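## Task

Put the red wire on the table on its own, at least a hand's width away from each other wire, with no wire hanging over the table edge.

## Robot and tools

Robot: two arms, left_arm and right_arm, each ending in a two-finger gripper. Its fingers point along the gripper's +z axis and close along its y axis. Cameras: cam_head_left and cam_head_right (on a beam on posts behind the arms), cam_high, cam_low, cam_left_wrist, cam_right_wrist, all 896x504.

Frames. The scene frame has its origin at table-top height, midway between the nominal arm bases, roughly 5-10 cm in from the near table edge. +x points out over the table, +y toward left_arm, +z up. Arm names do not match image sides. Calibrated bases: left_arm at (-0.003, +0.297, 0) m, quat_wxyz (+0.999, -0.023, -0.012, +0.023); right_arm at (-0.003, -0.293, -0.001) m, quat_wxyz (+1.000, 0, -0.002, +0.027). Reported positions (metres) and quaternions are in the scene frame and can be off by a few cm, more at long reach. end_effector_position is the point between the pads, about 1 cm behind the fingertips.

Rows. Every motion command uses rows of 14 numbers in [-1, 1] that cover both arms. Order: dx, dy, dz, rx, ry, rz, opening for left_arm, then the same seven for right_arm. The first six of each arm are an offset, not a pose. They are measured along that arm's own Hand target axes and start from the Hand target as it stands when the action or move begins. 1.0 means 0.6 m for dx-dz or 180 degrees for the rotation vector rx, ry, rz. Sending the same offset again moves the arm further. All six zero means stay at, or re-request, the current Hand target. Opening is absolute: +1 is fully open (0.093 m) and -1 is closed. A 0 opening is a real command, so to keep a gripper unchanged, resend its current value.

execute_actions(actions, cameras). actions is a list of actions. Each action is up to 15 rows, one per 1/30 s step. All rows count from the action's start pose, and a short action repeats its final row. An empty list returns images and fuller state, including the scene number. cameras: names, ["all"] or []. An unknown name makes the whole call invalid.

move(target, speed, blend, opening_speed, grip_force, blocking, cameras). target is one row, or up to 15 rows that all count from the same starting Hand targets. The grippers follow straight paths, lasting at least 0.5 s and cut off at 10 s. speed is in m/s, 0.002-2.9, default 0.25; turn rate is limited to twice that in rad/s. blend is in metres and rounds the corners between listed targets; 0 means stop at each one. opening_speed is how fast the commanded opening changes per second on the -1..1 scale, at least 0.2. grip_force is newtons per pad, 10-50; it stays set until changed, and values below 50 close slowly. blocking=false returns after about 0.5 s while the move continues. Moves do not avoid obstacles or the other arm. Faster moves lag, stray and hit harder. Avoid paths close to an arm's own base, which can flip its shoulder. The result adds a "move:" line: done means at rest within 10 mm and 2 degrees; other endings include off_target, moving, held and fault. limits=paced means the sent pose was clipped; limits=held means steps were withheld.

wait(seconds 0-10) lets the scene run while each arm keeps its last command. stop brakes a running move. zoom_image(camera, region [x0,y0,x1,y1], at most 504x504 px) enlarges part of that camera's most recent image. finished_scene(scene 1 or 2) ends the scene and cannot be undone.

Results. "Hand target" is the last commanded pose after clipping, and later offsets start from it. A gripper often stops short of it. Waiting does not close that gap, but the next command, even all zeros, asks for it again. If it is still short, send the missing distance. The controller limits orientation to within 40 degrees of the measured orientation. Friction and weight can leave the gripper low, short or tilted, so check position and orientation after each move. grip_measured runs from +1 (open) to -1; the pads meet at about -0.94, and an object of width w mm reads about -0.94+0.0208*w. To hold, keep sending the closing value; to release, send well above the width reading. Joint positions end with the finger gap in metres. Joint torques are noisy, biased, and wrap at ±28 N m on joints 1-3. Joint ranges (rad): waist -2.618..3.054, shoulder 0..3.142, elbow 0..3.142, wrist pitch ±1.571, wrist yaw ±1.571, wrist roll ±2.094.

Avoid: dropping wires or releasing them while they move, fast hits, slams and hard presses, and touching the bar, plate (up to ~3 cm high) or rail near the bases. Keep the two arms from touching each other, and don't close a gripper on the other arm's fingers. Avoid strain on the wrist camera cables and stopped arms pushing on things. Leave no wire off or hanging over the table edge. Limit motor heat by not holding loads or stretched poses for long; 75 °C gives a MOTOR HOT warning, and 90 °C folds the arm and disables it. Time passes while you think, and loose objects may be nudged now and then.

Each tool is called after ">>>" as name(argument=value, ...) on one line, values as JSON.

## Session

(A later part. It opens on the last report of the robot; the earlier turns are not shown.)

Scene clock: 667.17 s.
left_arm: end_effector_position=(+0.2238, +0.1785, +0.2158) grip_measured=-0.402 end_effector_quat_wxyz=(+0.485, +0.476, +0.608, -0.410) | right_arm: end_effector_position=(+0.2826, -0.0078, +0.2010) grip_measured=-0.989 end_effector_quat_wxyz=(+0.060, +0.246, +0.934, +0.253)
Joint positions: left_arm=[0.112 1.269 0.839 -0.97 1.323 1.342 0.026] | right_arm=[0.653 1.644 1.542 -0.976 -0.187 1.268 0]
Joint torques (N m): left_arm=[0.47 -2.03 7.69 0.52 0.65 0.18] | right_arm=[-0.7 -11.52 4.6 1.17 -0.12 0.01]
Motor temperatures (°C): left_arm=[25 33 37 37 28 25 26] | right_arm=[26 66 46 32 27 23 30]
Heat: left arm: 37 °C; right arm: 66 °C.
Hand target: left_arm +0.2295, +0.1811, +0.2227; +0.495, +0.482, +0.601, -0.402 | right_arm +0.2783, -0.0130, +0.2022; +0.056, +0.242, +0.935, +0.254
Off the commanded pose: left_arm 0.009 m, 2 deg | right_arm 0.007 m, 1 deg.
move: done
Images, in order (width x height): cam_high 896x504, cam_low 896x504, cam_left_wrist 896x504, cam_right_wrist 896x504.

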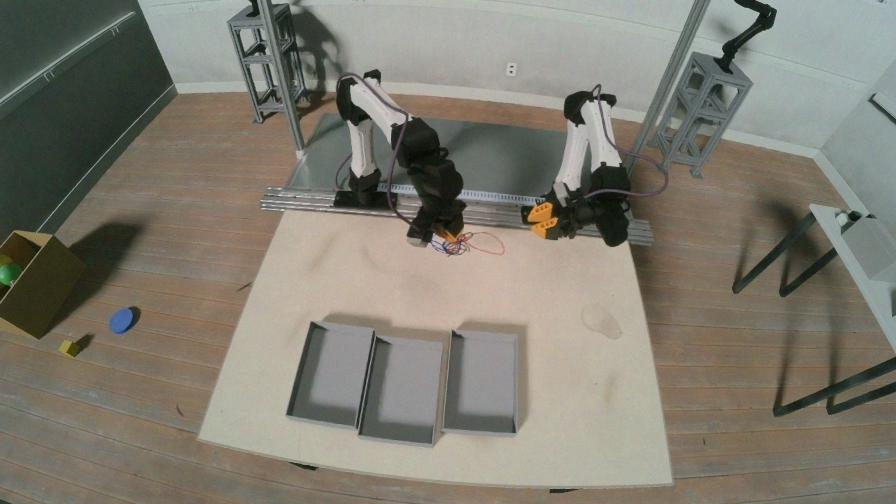

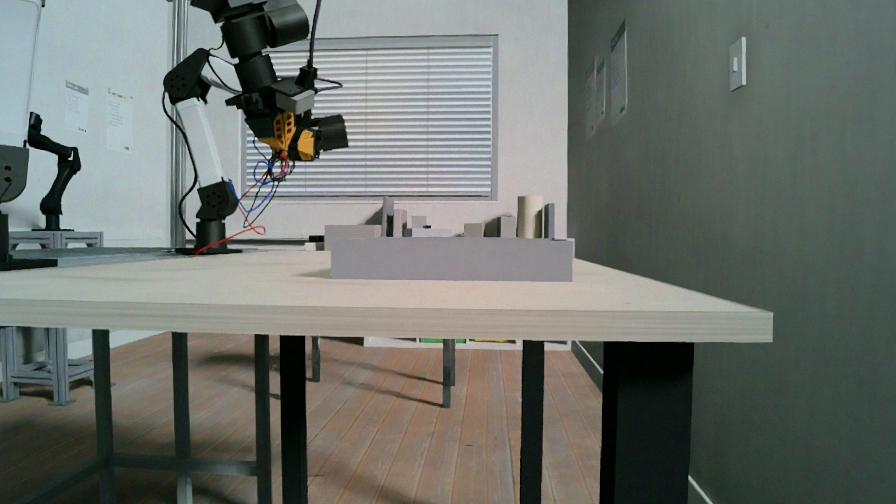

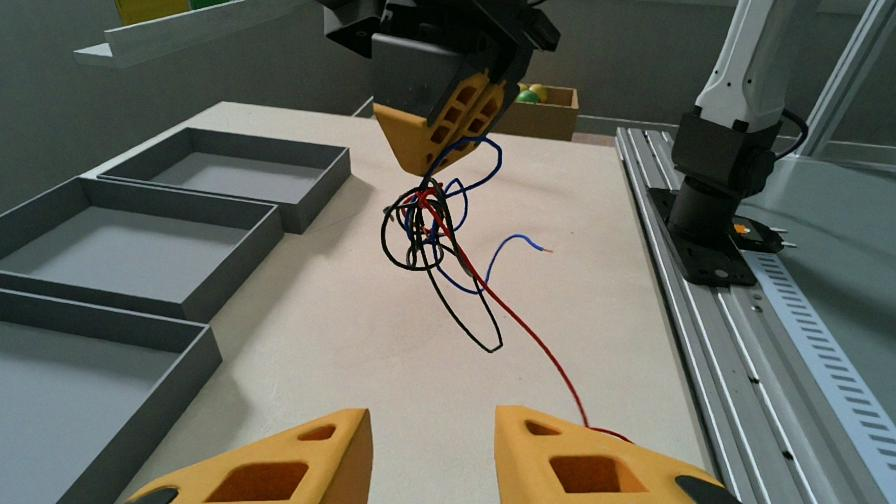

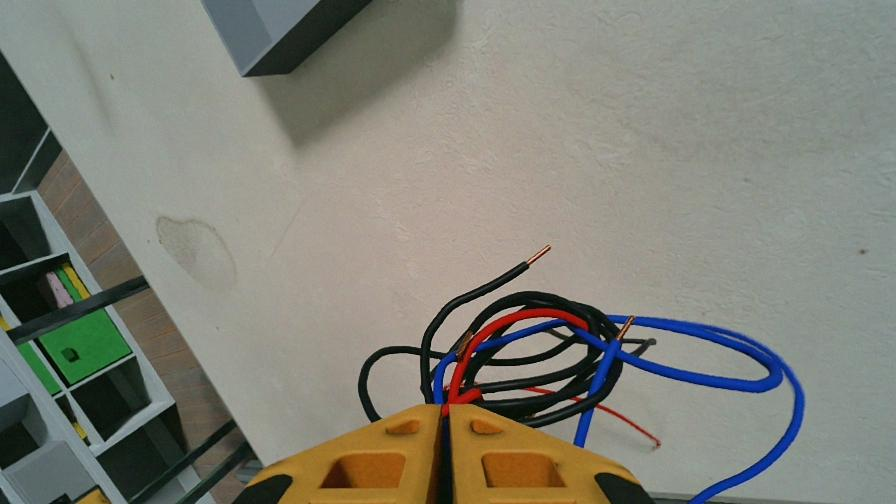

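>>> move(target=[0.165,-0.045,0.2,0,0,0,-0.3,0,0,0,0,0,0,-1], speed=0.15, cameras=["cam_right_wrist","cam_low","cam_left_wrist"])

>>> zoom_image(camera="cam_left_wrist", region=[250, 54, 680, 454])

Scene clock: 692.97 s.
left_arm: end_effector_position=(+0.2236, +0.0801, +0.1038) grip_measured=-0.302 end_effector_quat_wxyz=(+0.493, +0.483, +0.602, -0.403) | right_arm: end_effector_position=(+0.2826, -0.0078, +0.2010) grip_measured=-0.989 end_effector_quat_wxyz=(+0.060, +0.246, +0.934, +0.253)
Joint positions: left_arm=[-0.35 1.527 0.259 0.803 1.012 0.378 0.031] | right_arm=[0.653 1.644 1.542 -0.976 -0.187 1.268 0]
Joint torques (N m): left_arm=[-0.9 -2.61 3.96 2.23 0.14 -0.11] | right_arm=[-0.47 -11.51 4.82 1.24 -0.17 -0.02]
Motor temperatures (°C): left_arm=[25 33 38 35 28 25 26] | right_arm=[26 62 43 31 27 23 30]
Heat: left arm: 38 °C; right arm: 62 °C.
Hand target: left_arm +0.2236, +0.0780, +0.1031; +0.495, +0.482, +0.600, -0.402 | right_arm +0.2783, -0.0130, +0.2022; +0.056, +0.242, +0.935, +0.254
Off the commanded pose: left_arm 0.002 m, 0 deg | right_arm 0.007 m, 1 deg.
move: done
Images, in order (width x height): cam_low 896x504, cam_left_wrist 896x504, cam_right_wrist 896x504.

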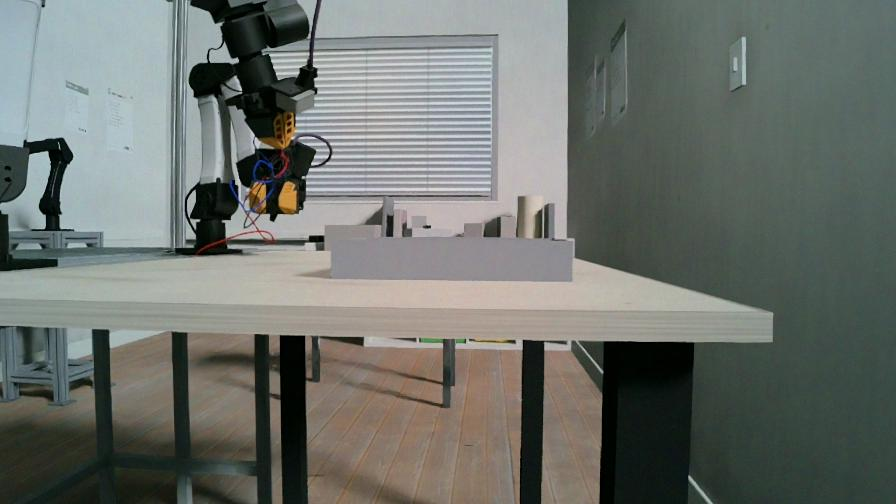

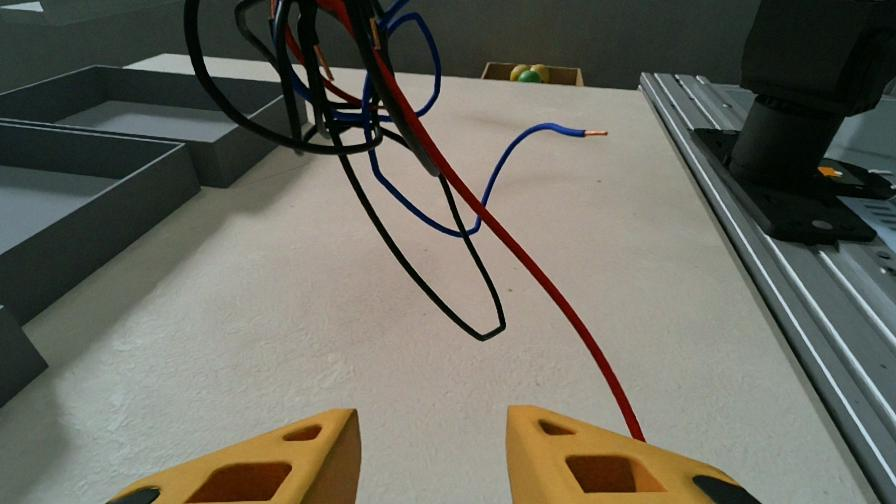

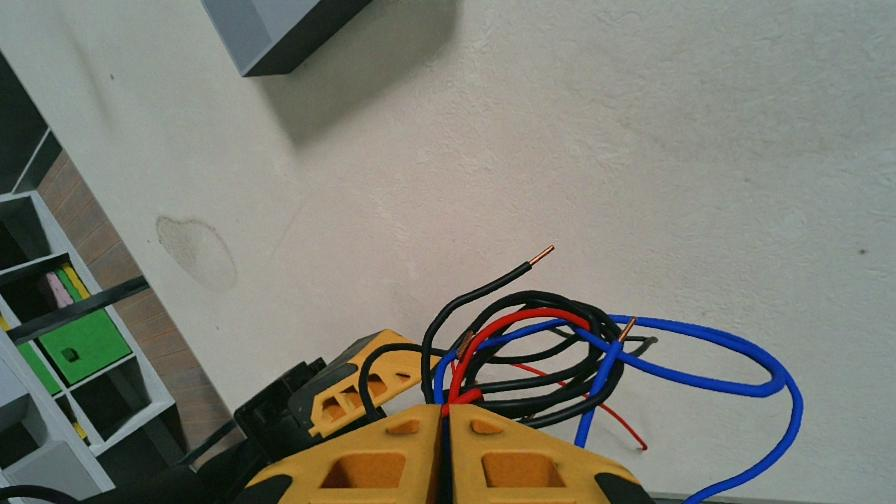

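Scaled by 1.172 from the camera's 896x504 image, which has a finer 1280x720 frame.

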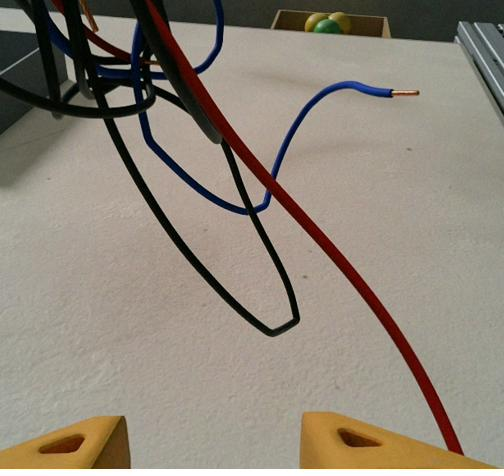

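>>> move(target=[[0.033,-0.015,0.125,0,0,0,-0.4,0,0,0,0,0,0,-1],[0.033,-0.015,0.125,0,0,0,-1,0,0,0,0,0,0,-1]], speed=0.1, opening_speed=0.8, cameras=["cam_right_wrist","cam_low","cam_left_wrist"])

>>> zoom_image(camera="cam_left_wrist", region=[250, 54, 680, 454])

Scene clock: 704.53 s.
left_arm: end_effector_position=(+0.2235, +0.0133, +0.0642) grip_measured=-0.968 end_effector_quat_wxyz=(+0.482, +0.484, +0.609, -0.404) | right_arm: end_effector_position=(+0.2826, -0.0078, +0.2010) grip_measured=-0.989 end_effector_quat_wxyz=(+0.060, +0.246, +0.934, +0.253)
Joint positions: left_arm=[-0.622 1.92 0.324 1.233 0.762 0.216 0] | right_arm=[0.653 1.644 1.542 -0.976 -0.187 1.268 0]
Joint torques (N m): left_arm=[-0.79 -4.14 4.57 2.44 0.05 -0.1] | right_arm=[-0.44 -11.45 4.82 1.22 -0.16 -0.01]
Motor temperatures (°C): left_arm=[25 33 37 37 28 25 26] | right_arm=[26 61 42 31 27 23 30]
Heat: left arm: 37 °C; right arm: 61 °C.
Hand target: left_arm +0.2294, +0.0077, +0.0698; +0.495, +0.482, +0.600, -0.402 | right_arm +0.2783, -0.0130, +0.2021; +0.056, +0.242, +0.935, +0.254
Off the commanded pose: left_arm 0.010 m, 2 deg | right_arm 0.007 m, 1 deg.
move: done
Images, in order (width x height): cam_low 896x504, cam_left_wrist 896x504, cam_right_wrist 896x504.

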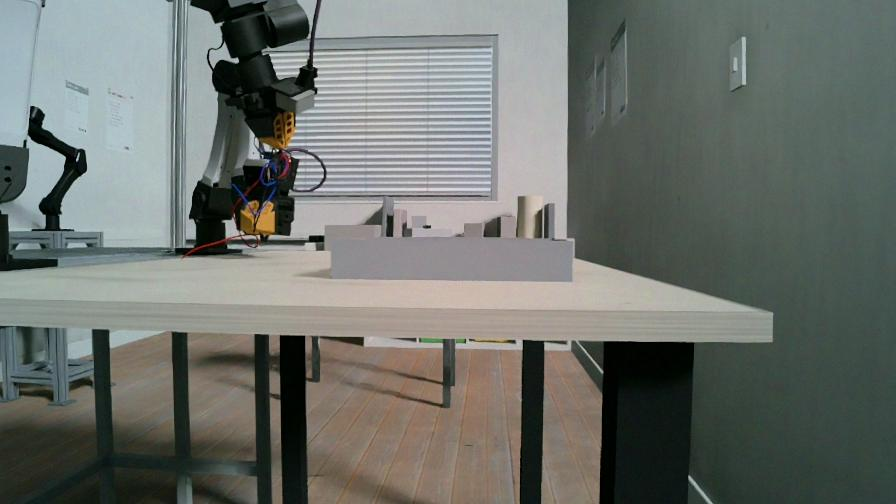

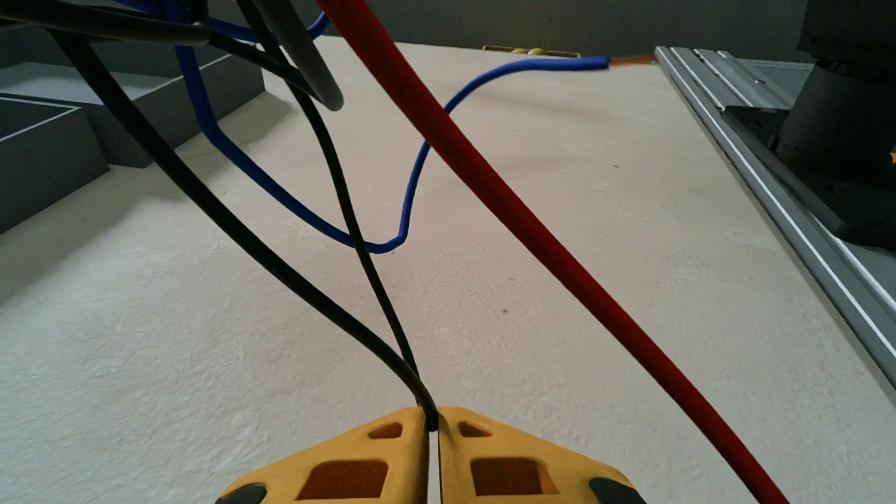

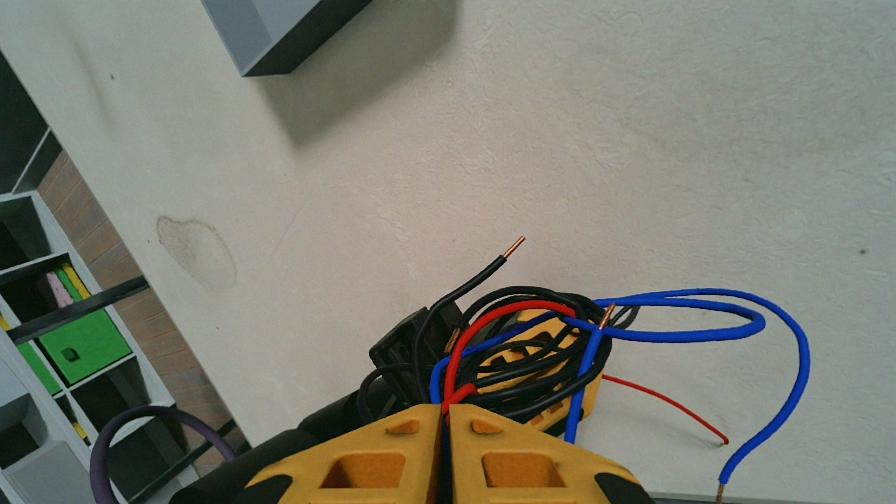

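Scaled by 1.172 from the camera's 896x504 image, which has a finer 1280x720 frame.

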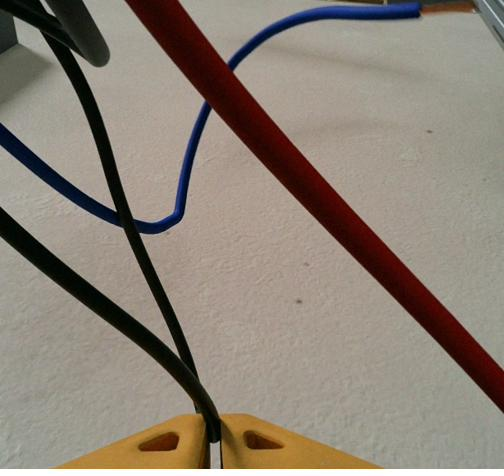

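>>> move(target=[0.0,0,-0.13,0,0,0,-1,0,0,0,0,0,0,-1], speed=0.06, cameras=["cam_right_wrist","cam_left_wrist"])

>>> zoom_image(camera="cam_right_wrist", region=[330, 204, 660, 454])

>>> zoom_image(camera="cam_left_wrist", region=[250, 54, 680, 454])

Scene clock: 710.50 s.
left_arm: end_effector_position=(+0.2127, +0.0815, +0.0787) grip_measured=-0.968 end_effector_quat_wxyz=(+0.485, +0.475, +0.610, -0.407) | right_arm: end_effector_position=(+0.2815, -0.0072, +0.2011) grip_measured=-0.989 end_effector_quat_wxyz=(+0.057, +0.245, +0.934, +0.254)
Joint positions: left_arm=[-0.358 1.662 0.187 1.002 1.001 0.355 0] | right_arm=[0.653 1.644 1.542 -0.977 -0.194 1.268 0]
Joint torques (N m): left_arm=[0.5 -5.5 3.34 1.83 0.33 0.14] | right_arm=[-0.57 -11.52 4.9 1.22 -0.12 0.01]
Motor temperatures (°C): left_arm=[25 33 37 39 28 25 26] | right_arm=[26 60 41 31 27 23 30]
Heat: left arm: 39 °C; right arm: 60 °C.
Hand target: left_arm +0.2133, +0.0827, +0.0843; +0.495, +0.482, +0.601, -0.402 | right_arm +0.2783, -0.0131, +0.2021; +0.056, +0.242, +0.935, +0.254
Off the commanded pose: left_arm 0.006 m, 2 deg | right_arm 0.007 m, 0 deg.
move: done
Images, in order (width x height): cam_left_wrist 896x504, cam_right_wrist 896x504.

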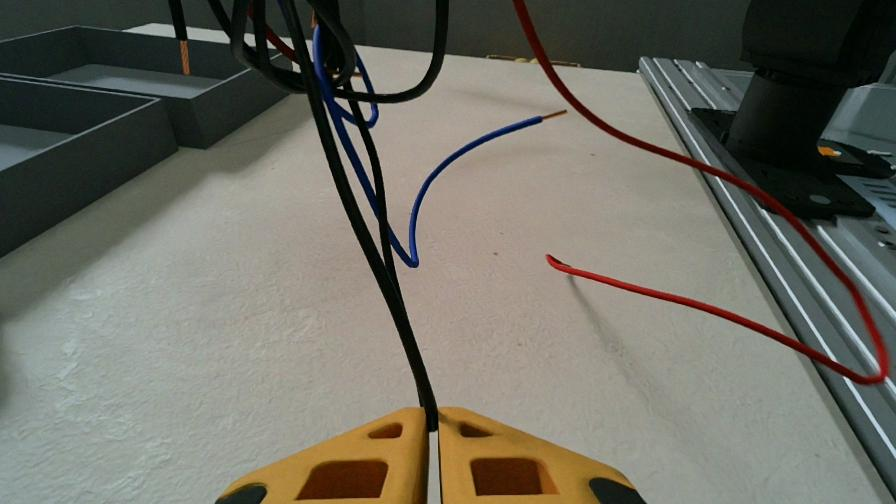

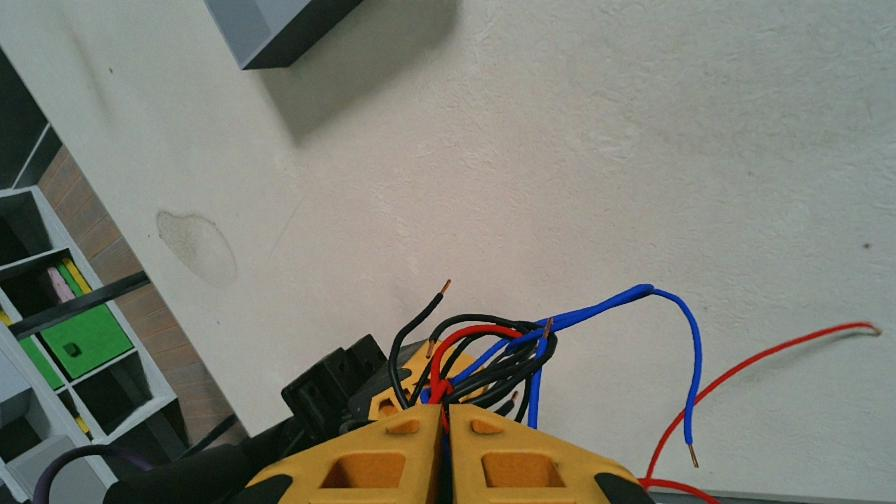

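Scaled by 1.527 from the camera's 896x504 image, which has a finer 1280x720 frame.

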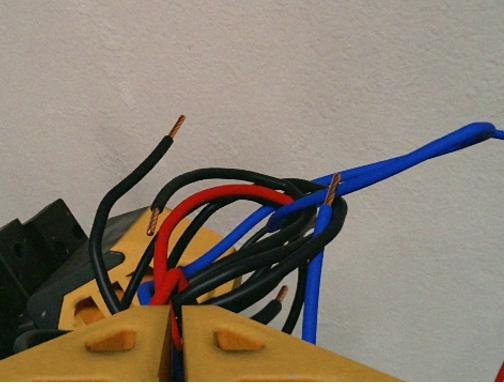

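Scaled by 1.172 from the camera's 896x504 image, which has a finer 1280x720 frame.

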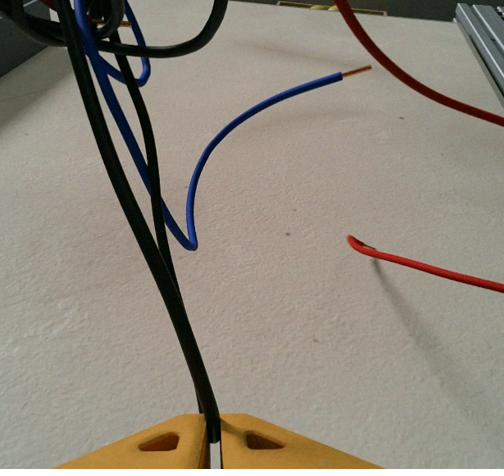

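>>> move(target=[0.0,0,-0.12,0,0,0,-1,-0.0,-0.03,-0.06,0,0,0,-1], speed=0.06, cameras=["cam_right_wrist","cam_left_wrist","cam_low"])

>>> zoom_image(camera="cam_right_wrist", region=[330, 204, 660, 454])

>>> zoom_image(camera="cam_left_wrist", region=[250, 4, 680, 304])

>>> zoom_image(camera="cam_low", region=[180, 120, 360, 270])

Scene clock: 718.13 s.
left_arm: end_effector_position=(+0.1920, +0.1495, +0.0922) grip_measured=-0.968 end_effector_quat_wxyz=(+0.485, +0.476, +0.607, -0.412) | right_arm: end_effector_position=(+0.2645, -0.0332, +0.2214) grip_measured=-0.989 end_effector_quat_wxyz=(+0.050, +0.241, +0.935, +0.257)
Joint positions: left_arm=[0.006 1.326 0.26 0.034 1.29 0.961 0] | right_arm=[0.615 1.552 1.53 -1.069 -0.227 1.23 0]
Joint torques (N m): left_arm=[0.59 -2.5 6.13 1.04 0.53 0.15] | right_arm=[-1.32 -11.12 4.78 1.16 -0.05 0.04]
Motor temperatures (°C): left_arm=[25 34 36 38 28 25 26] | right_arm=[26 61 41 31 27 23 30]
Heat: left arm: 38 °C; right arm: 61 °C.
Hand target: left_arm +0.1984, +0.1518, +0.0978; +0.495, +0.483, +0.600, -0.402 | right_arm +0.2624, -0.0428, +0.2242; +0.056, +0.242, +0.935, +0.254
Off the commanded pose: left_arm 0.009 m, 2 deg | right_arm 0.010 m, 1 deg.
move: done
Images, in order (width x height): cam_low 896x504, cam_left_wrist 896x504, cam_right_wrist 896x504.

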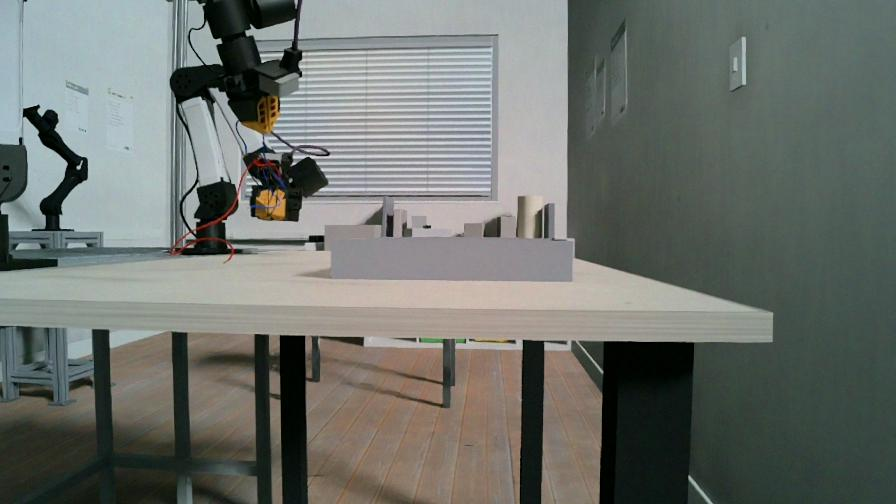

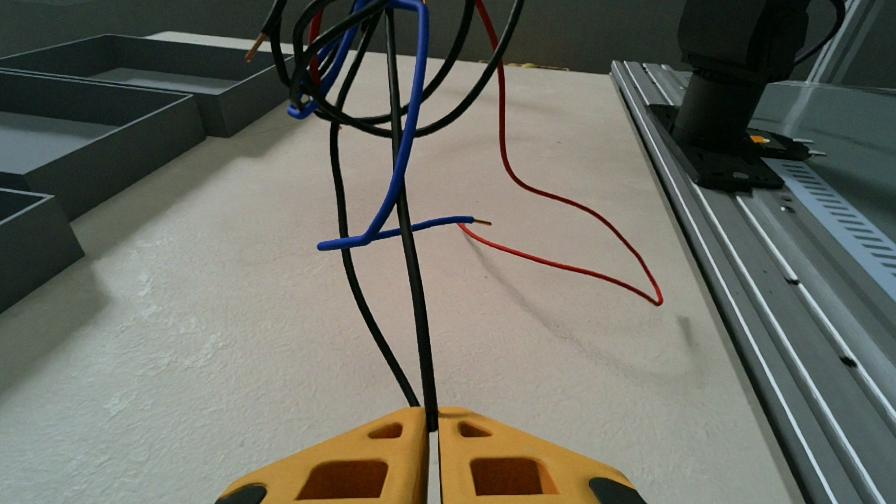

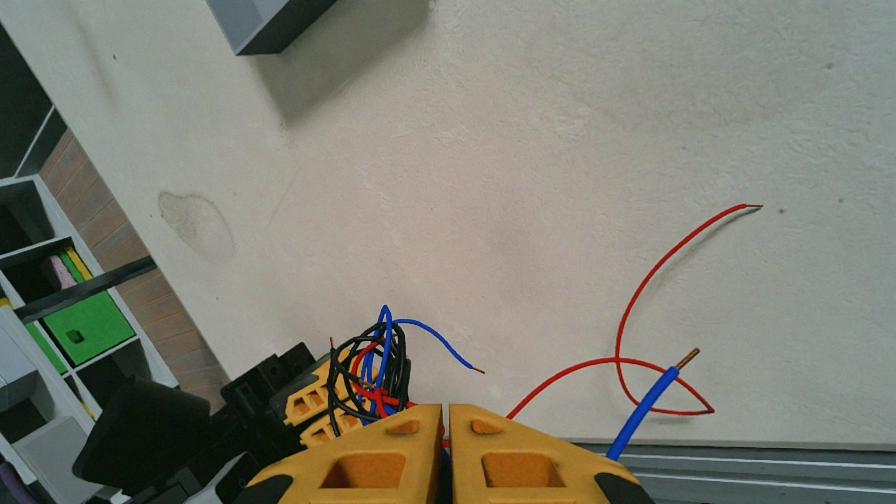

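Scaled by 1.527 from the camera's 896x504 image, which has a finer 1280x720 frame.

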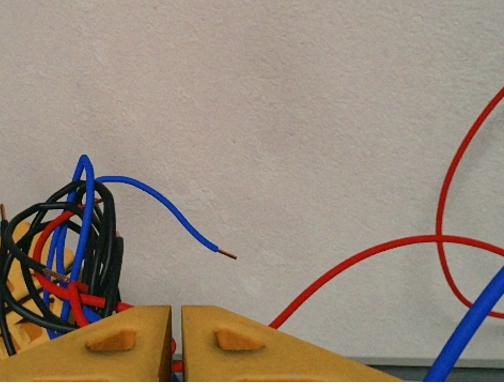

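Scaled by 1.172 from the camera's 896x504 image, which has a finer 1280x720 frame.

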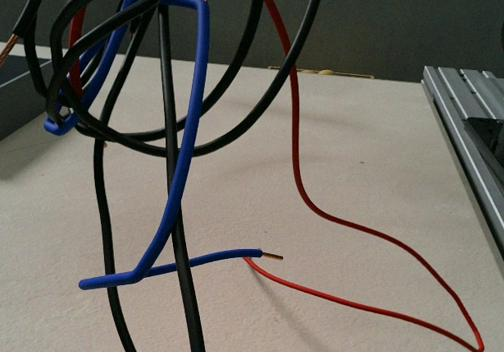

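Scaled by 2.800 from the camera's 896x504 image, which has a finer 1280x720 frame.

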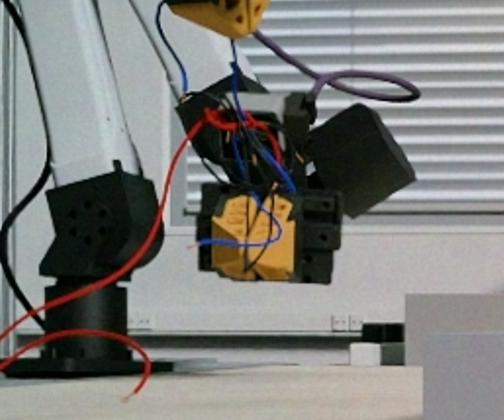

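>>> move(target=[[0.03,0,0,0,0,0,-1,-0.017,-0.142,0.188,0,0,0,-1],[0.03,0,0,0,0,0,-1,-0.017,-0.142,0.188,0,0,0,-0.4],[0.03,0,0,0,0,0,-1,0.02,-0.2,-0.1,0,0,0,-0.4]], speed=0.12, cameras=["cam_right_wrist","cam_left_wrist","cam_low"])

>>> zoom_image(camera="cam_right_wrist", region=[200, 104, 630, 404])

>>> zoom_image(camera="cam_left_wrist", region=[250, 104, 680, 404])

Scene clock: 730.77 s.
left_arm: end_effector_position=(+0.1927, +0.1541, +0.0763) grip_measured=-0.968 end_effector_quat_wxyz=(+0.481, +0.475, +0.613, -0.409) | right_arm: end_effector_position=(+0.1865, -0.1548, +0.2073) grip_measured=-0.401 end_effector_quat_wxyz=(+0.051, +0.248, +0.936, +0.245)
Joint positions: left_arm=[0.035 1.421 0.26 0.034 1.29 1.051 0] | right_arm=[0.347 1.09 1.153 -1.238 -0.321 0.984 0.026]
Joint torques (N m): left_arm=[0.4 -1.74 4.83 1.3 0.68 0.18] | right_arm=[-0.47 -3.25 7.65 1.06 -0.25 -0.09]
Motor temperatures (°C): left_arm=[25 33 36 36 28 25 26] | right_arm=[26 61 41 31 27 23 30]
Heat: left arm: 36 °C; right arm: 61 °C.
Hand target: left_arm +0.1976, +0.1550, +0.0800; +0.495, +0.482, +0.601, -0.402 | right_arm +0.1874, -0.1543, +0.2159; +0.056, +0.242, +0.935, +0.254
Off the commanded pose: left_arm 0.006 m, 2 deg | right_arm 0.009 m, 1 deg.
move: done
Images, in order (width x height): cam_low 896x504, cam_left_wrist 896x504, cam_right_wrist 896x504.

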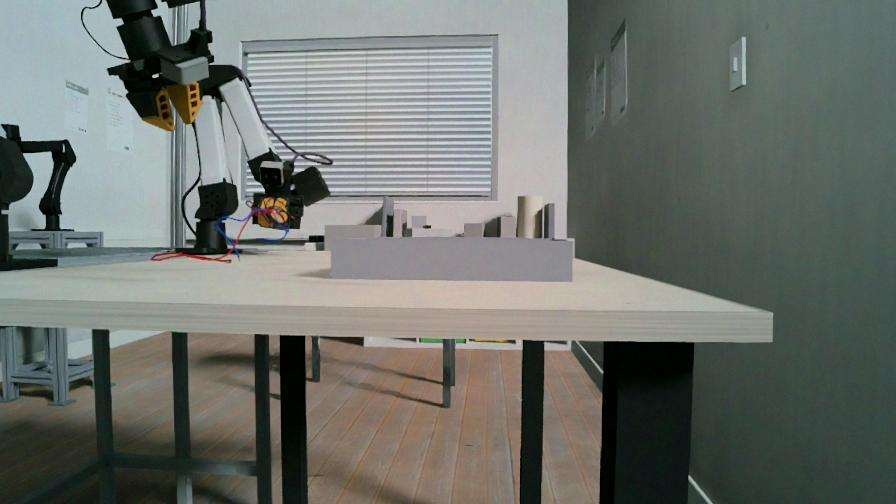

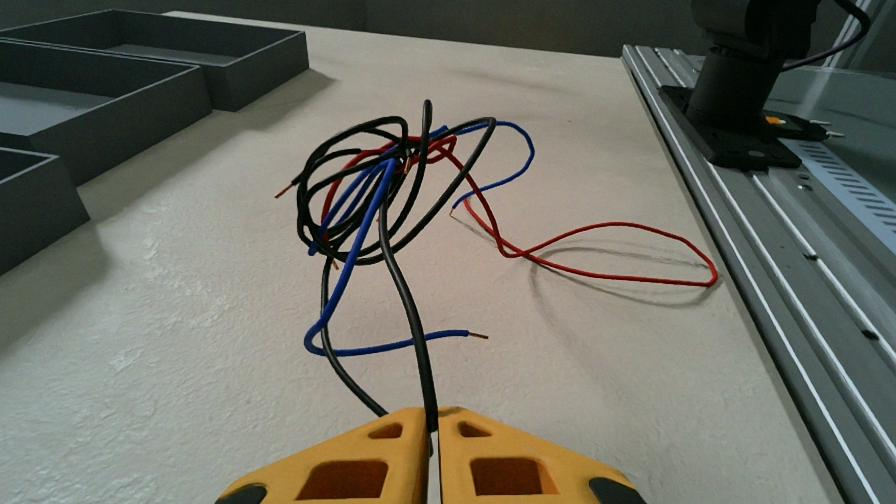

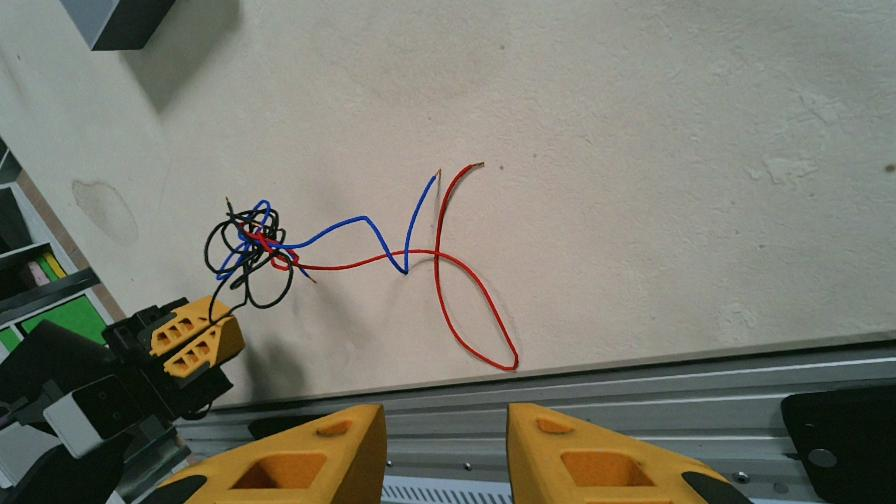

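Scaled by 1.172 from the camera's 896x504 image, which has a finer 1280x720 frame.

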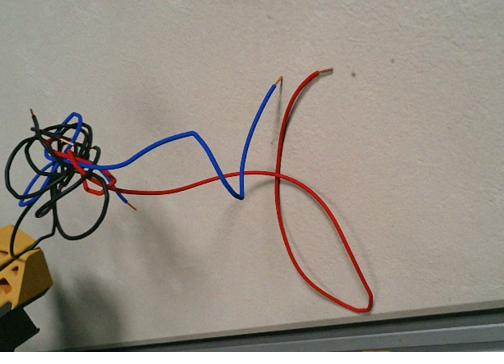

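Scaled by 1.172 from the camera's 896x504 image, which has a finer 1280x720 frame.

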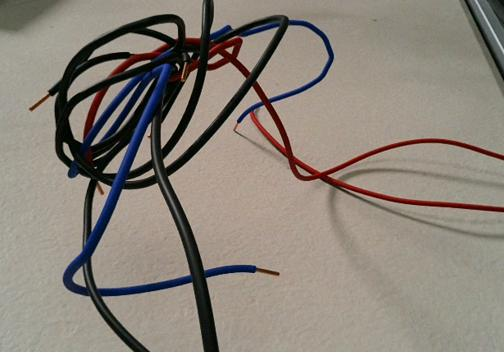

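>>> move(target=[0,0,0,0,0,0,-1,0.138,0.1375,0.341,0,0,-0.5,-0.4], speed=0.15, cameras=["cam_right_wrist","cam_left_wrist"])

>>> zoom_image(camera="cam_right_wrist", region=[250, 104, 680, 504])

Scene clock: 744.37 s.
left_arm: end_effector_position=(+0.1927, +0.1541, +0.0763) grip_measured=-0.968 end_effector_quat_wxyz=(+0.481, +0.475, +0.613, -0.409) | right_arm: end_effector_position=(+0.1913, +0.0309, +0.0768) grip_measured=-0.401 end_effector_quat_wxyz=(+0.206, -0.484, +0.839, +0.141)
Joint positions: left_arm=[0.035 1.421 0.26 0.034 1.29 1.051 0] | right_arm=[0.949 1.591 0.993 -0.473 -0.061 -0.027 0.026]
Joint torques (N m): left_arm=[0.42 -1.77 4.79 1.29 0.68 0.19] | right_arm=[0.81 -7.28 7.99 1.43 0.13 0.04]
Motor temperatures (°C): left_arm=[25 33 35 35 28 25 27] | right_arm=[26 57 42 31 27 23 30]
Heat: left arm: 35 °C; right arm: 57 °C.
Hand target: left_arm +0.1976, +0.1550, +0.0800; +0.495, +0.482, +0.601, -0.402 | right_arm +0.1965, +0.0393, +0.0820; +0.219, -0.490, +0.832, +0.140
Off the commanded pose: left_arm 0.006 m, 2 deg | right_arm 0.011 m, 2 deg.
move: off_target (right_arm)
Images, in order (width x height): cam_left_wrist 896x504, cam_right_wrist 896x504.

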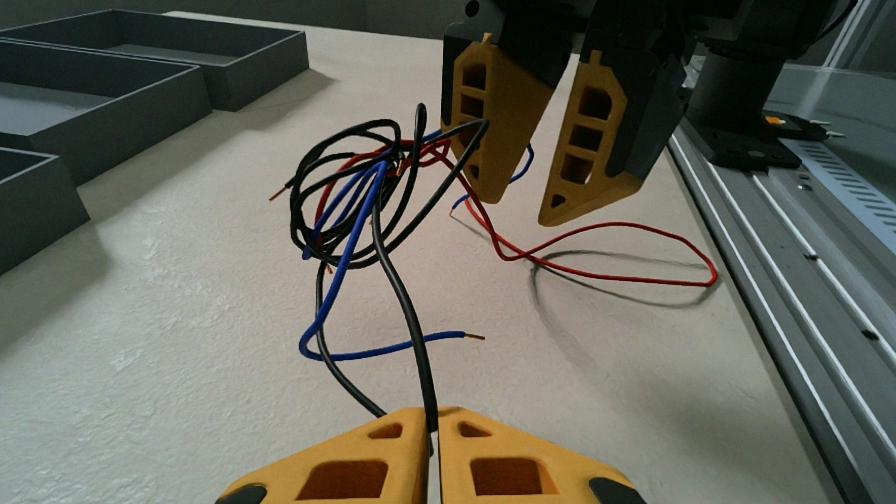

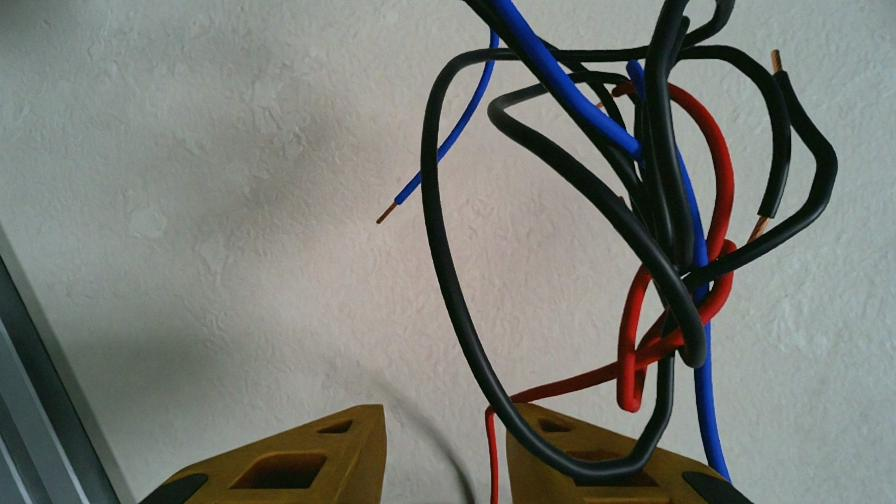

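Scaled by 1.172 from the camera's 896x504 image, which has a finer 1280x720 frame.

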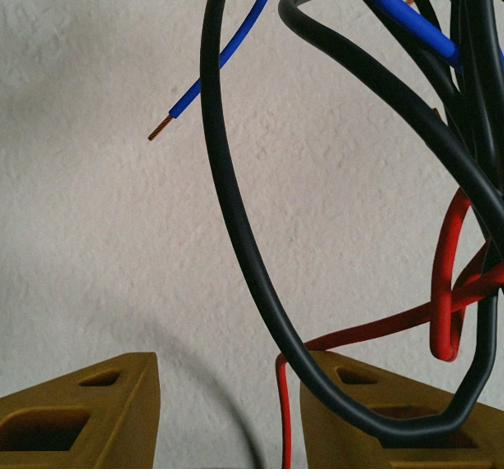

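>>> move(target=[[0,0,0,0,0,0,-1,0,0,-0.05,0,0,0,-0.45],[0,0,0,0,0,0,-1,-0.013,-0.064,-0.045,0,0,0,-0.45]], speed=0.1, cameras=["cam_right_wrist"])

>>> zoom_image(camera="cam_right_wrist", region=[300, 154, 650, 504])

Scene clock: 762.97 s.
left_arm: end_effector_position=(+0.1927, +0.1541, +0.0763) grip_measured=-0.968 end_effector_quat_wxyz=(+0.481, +0.475, +0.613, -0.409) | right_arm: end_effector_position=(+0.2245, +0.0090, +0.1041) grip_measured=-0.449 end_effector_quat_wxyz=(+0.219, -0.484, +0.837, +0.133)
Joint positions: left_arm=[0.035 1.421 0.26 0.034 1.29 1.051 0] | right_arm=[0.829 1.555 1.065 -0.573 -0.094 -0.141 0.024]
Joint torques (N m): left_arm=[0.39 -1.78 4.86 1.31 0.68 0.17] | right_arm=[-0.42 -7.2 8.43 1.27 -0.22 0.06]
Motor temperatures (°C): left_arm=[25 32 35 35 28 25 27] | right_arm=[26 56 42 32 27 23 30]
Heat: left arm: 35 °C; right arm: 56 °C.
Hand target: left_arm +0.1976, +0.1550, +0.0800; +0.495, +0.482, +0.601, -0.402 | right_arm +0.2274, +0.0146, +0.1086; +0.220, -0.490, +0.832, +0.140
Off the commanded pose: left_arm 0.006 m, 2 deg | right_arm 0.008 m, 1 deg.
move: done
Images, in order (width x height): cam_right_wrist 896x504.

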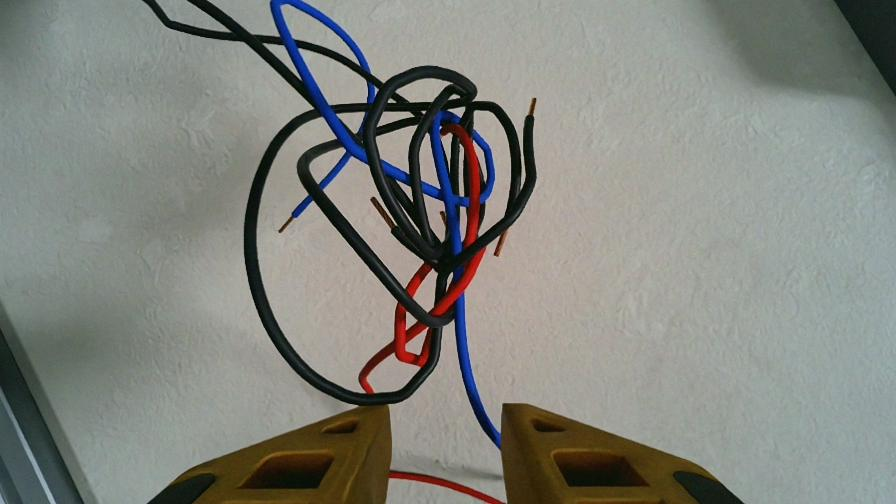

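Scaled by 1.440 from the camera's 896x504 image, which has a finer 1280x720 frame.

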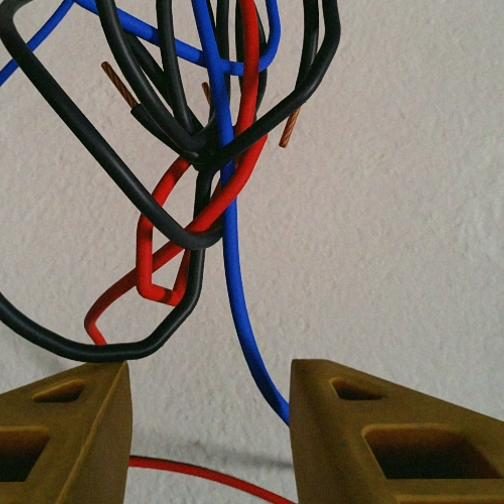

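>>> move(target=[[0,0,0,0,0,0,-1,0,0.024,0,0,0,0,-0.7],[0,0,0,0,0,0,-1,0.01,0.024,0.075,0,0,0,-0.7]], speed=0.08, cameras=["cam_right_wrist"])

>>> zoom_image(camera="cam_right_wrist", region=[320, 254, 570, 504])

Scene clock: 772.53 s.
left_arm: end_effector_position=(+0.1927, +0.1541, +0.0763) grip_measured=-0.968 end_effector_quat_wxyz=(+0.481, +0.475, +0.613, -0.409) | right_arm: end_effector_position=(+0.2244, +0.0377, +0.0751) grip_measured=-0.699 end_effector_quat_wxyz=(+0.224, -0.493, +0.828, +0.144)
Joint positions: left_arm=[0.035 1.421 0.26 0.034 1.29 1.051 0] | right_arm=[0.875 1.663 1.044 -0.422 -0.095 -0.119 0.012]
Joint torques (N m): left_arm=[0.38 -1.77 4.86 1.29 0.67 0.18] | right_arm=[1.02 -8.23 4.71 1.45 -0.01 0.32]
Motor temperatures (°C): left_arm=[25 32 35 34 28 25 27] | right_arm=[26 55 43 32 27 23 30]
Heat: left arm: 35 °C; right arm: 55 °C.
Hand target: left_arm +0.1976, +0.1550, +0.0800; +0.495, +0.482, +0.601, -0.402 | right_arm +0.2224, +0.0372, +0.0670; +0.220, -0.490, +0.832, +0.140
Off the commanded pose: left_arm 0.006 m, 2 deg | right_arm 0.008 m, 1 deg.
move: done
Images, in order (width x height): cam_right_wrist 896x504.

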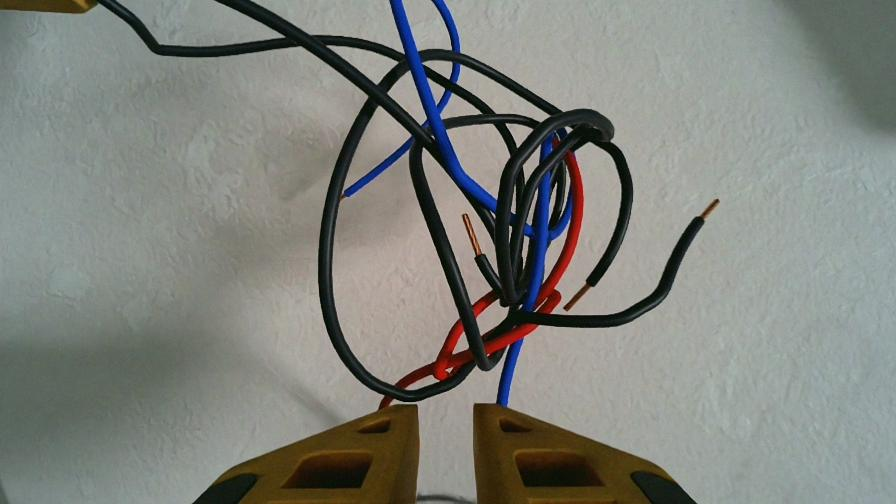

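Scaled by 2.016 from the camera's 896x504 image, which has a finer 1280x720 frame.

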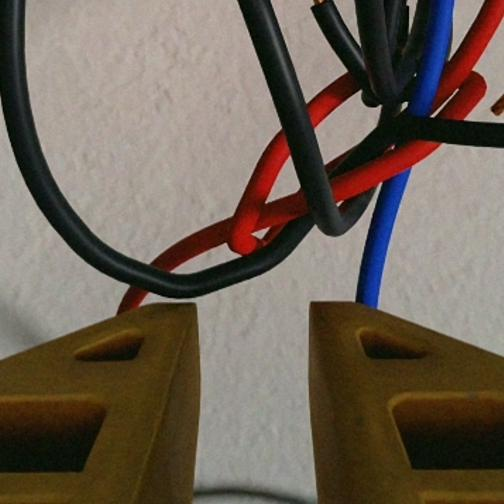

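>>> move(target=[[0,0,0,0,0,0,-1,-0.014,0.0,0,0,0,0,-0.78],[0,0,0,0,0,0,-1,-0.014,0.0,0.05,0,0,0,-0.78]], speed=0.06, cameras=["cam_right_wrist"])

>>> zoom_image(camera="cam_right_wrist", region=[320, 254, 570, 504])

Scene clock: 786.87 s.
left_arm: end_effector_position=(+0.1927, +0.1541, +0.0763) grip_measured=-0.968 end_effector_quat_wxyz=(+0.481, +0.475, +0.613, -0.409) | right_arm: end_effector_position=(+0.2273, +0.0478, +0.0413) grip_measured=-0.779 end_effector_quat_wxyz=(+0.208, -0.495, +0.832, +0.139)
Joint positions: left_arm=[0.035 1.421 0.26 0.034 1.29 1.051 0] | right_arm=[0.885 1.774 1.044 -0.346 -0.092 -0.111 0.008]
Joint torques (N m): left_arm=[0.4 -1.74 4.82 1.3 0.67 0.17] | right_arm=[0.98 -8.75 7.87 1.47 0.05 0.26]
Motor temperatures (°C): left_arm=[25 32 35 34 28 25 27] | right_arm=[26 55 42 33 27 23 30]
Heat: left arm: 35 °C; right arm: 55 °C.
Hand target: left_arm +0.1976, +0.1550, +0.0800; +0.495, +0.482, +0.601, -0.402 | right_arm +0.2328, +0.0571, +0.0454; +0.220, -0.490, +0.832, +0.140
Off the commanded pose: left_arm 0.006 m, 2 deg | right_arm 0.011 m, 1 deg.
move: off_target (right_arm)
Images, in order (width x height): cam_right_wrist 896x504.

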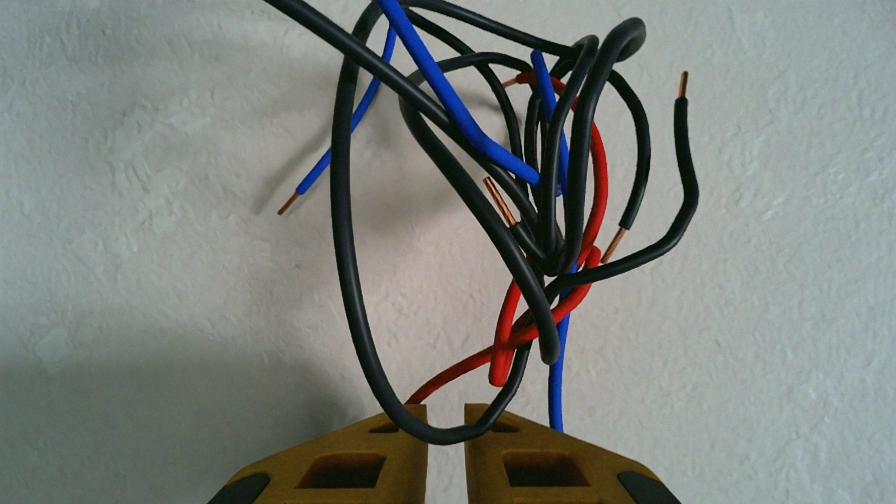

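Scaled by 2.016 from the camera's 896x504 image, which has a finer 1280x720 frame.

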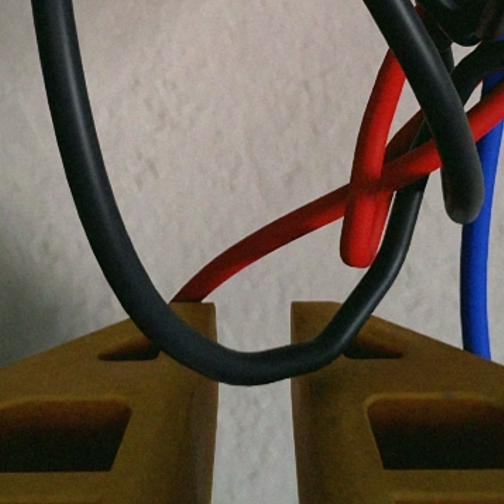

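>>> move(target=[[0,0,0,0,0,0,-1,0,-0.025,-0.005,0,0,0,-0.68],[0,0,0,0,0,0,-1,0,-0.025,0.038,0,0,0,-0.68]], speed=0.06, cameras=["cam_right_wrist"])

>>> zoom_image(camera="cam_right_wrist", region=[320, 254, 570, 504])

Scene clock: 796.73 s.
left_arm: end_effector_position=(+0.1927, +0.1541, +0.0763) grip_measured=-0.968 end_effector_quat_wxyz=(+0.481, +0.475, +0.613, -0.409) | right_arm: end_effector_position=(+0.2459, +0.0509, +0.0230) grip_measured=-0.681 end_effector_quat_wxyz=(+0.211, -0.486, +0.837, +0.134)
Joint positions: left_arm=[0.035 1.421 0.26 0.034 1.29 1.051 0] | right_arm=[0.854 1.855 1.065 -0.286 -0.092 -0.121 0.012]
Joint torques (N m): left_arm=[0.36 -1.78 4.86 1.29 0.69 0.17] | right_arm=[0.35 -9.03 7.56 1.4 -0.11 0.07]
Motor temperatures (°C): left_arm=[25 32 34 34 28 25 27] | right_arm=[26 55 42 32 27 23 30]
Heat: left arm: 34 °C; right arm: 55 °C.
Hand target: left_arm +0.1976, +0.1550, +0.0800; +0.495, +0.482, +0.601, -0.402 | right_arm +0.2512, +0.0600, +0.0253; +0.220, -0.490, +0.832, +0.140
Off the commanded pose: left_arm 0.006 m, 2 deg | right_arm 0.011 m, 1 deg.
move: off_target (right_arm)
Images, in order (width x height): cam_right_wrist 896x504.

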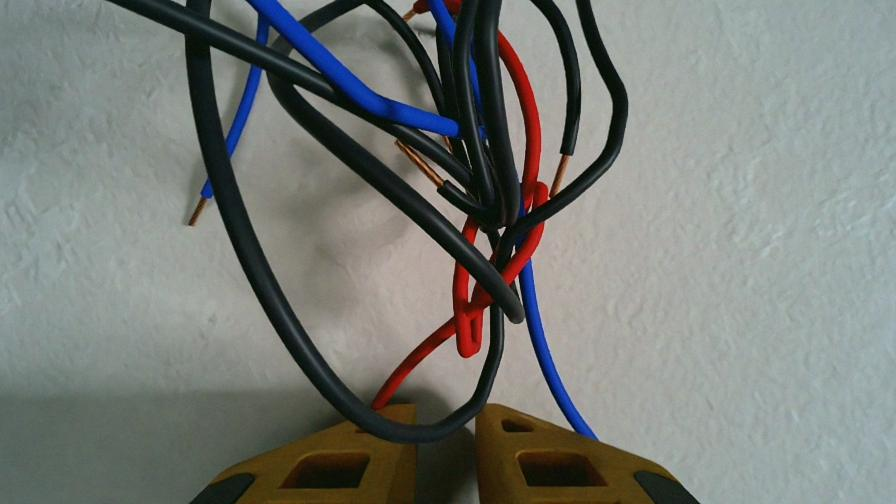

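Scaled by 2.016 from the camera's 896x504 image, which has a finer 1280x720 frame.

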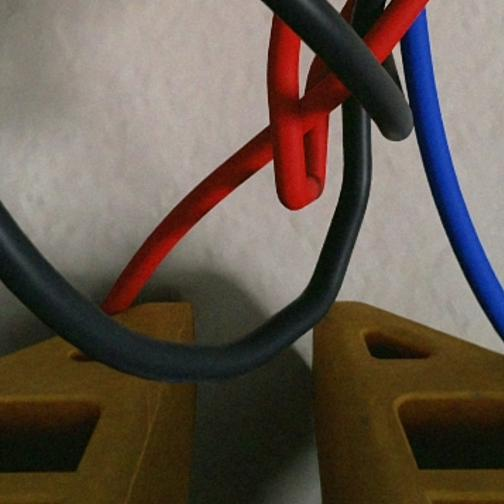

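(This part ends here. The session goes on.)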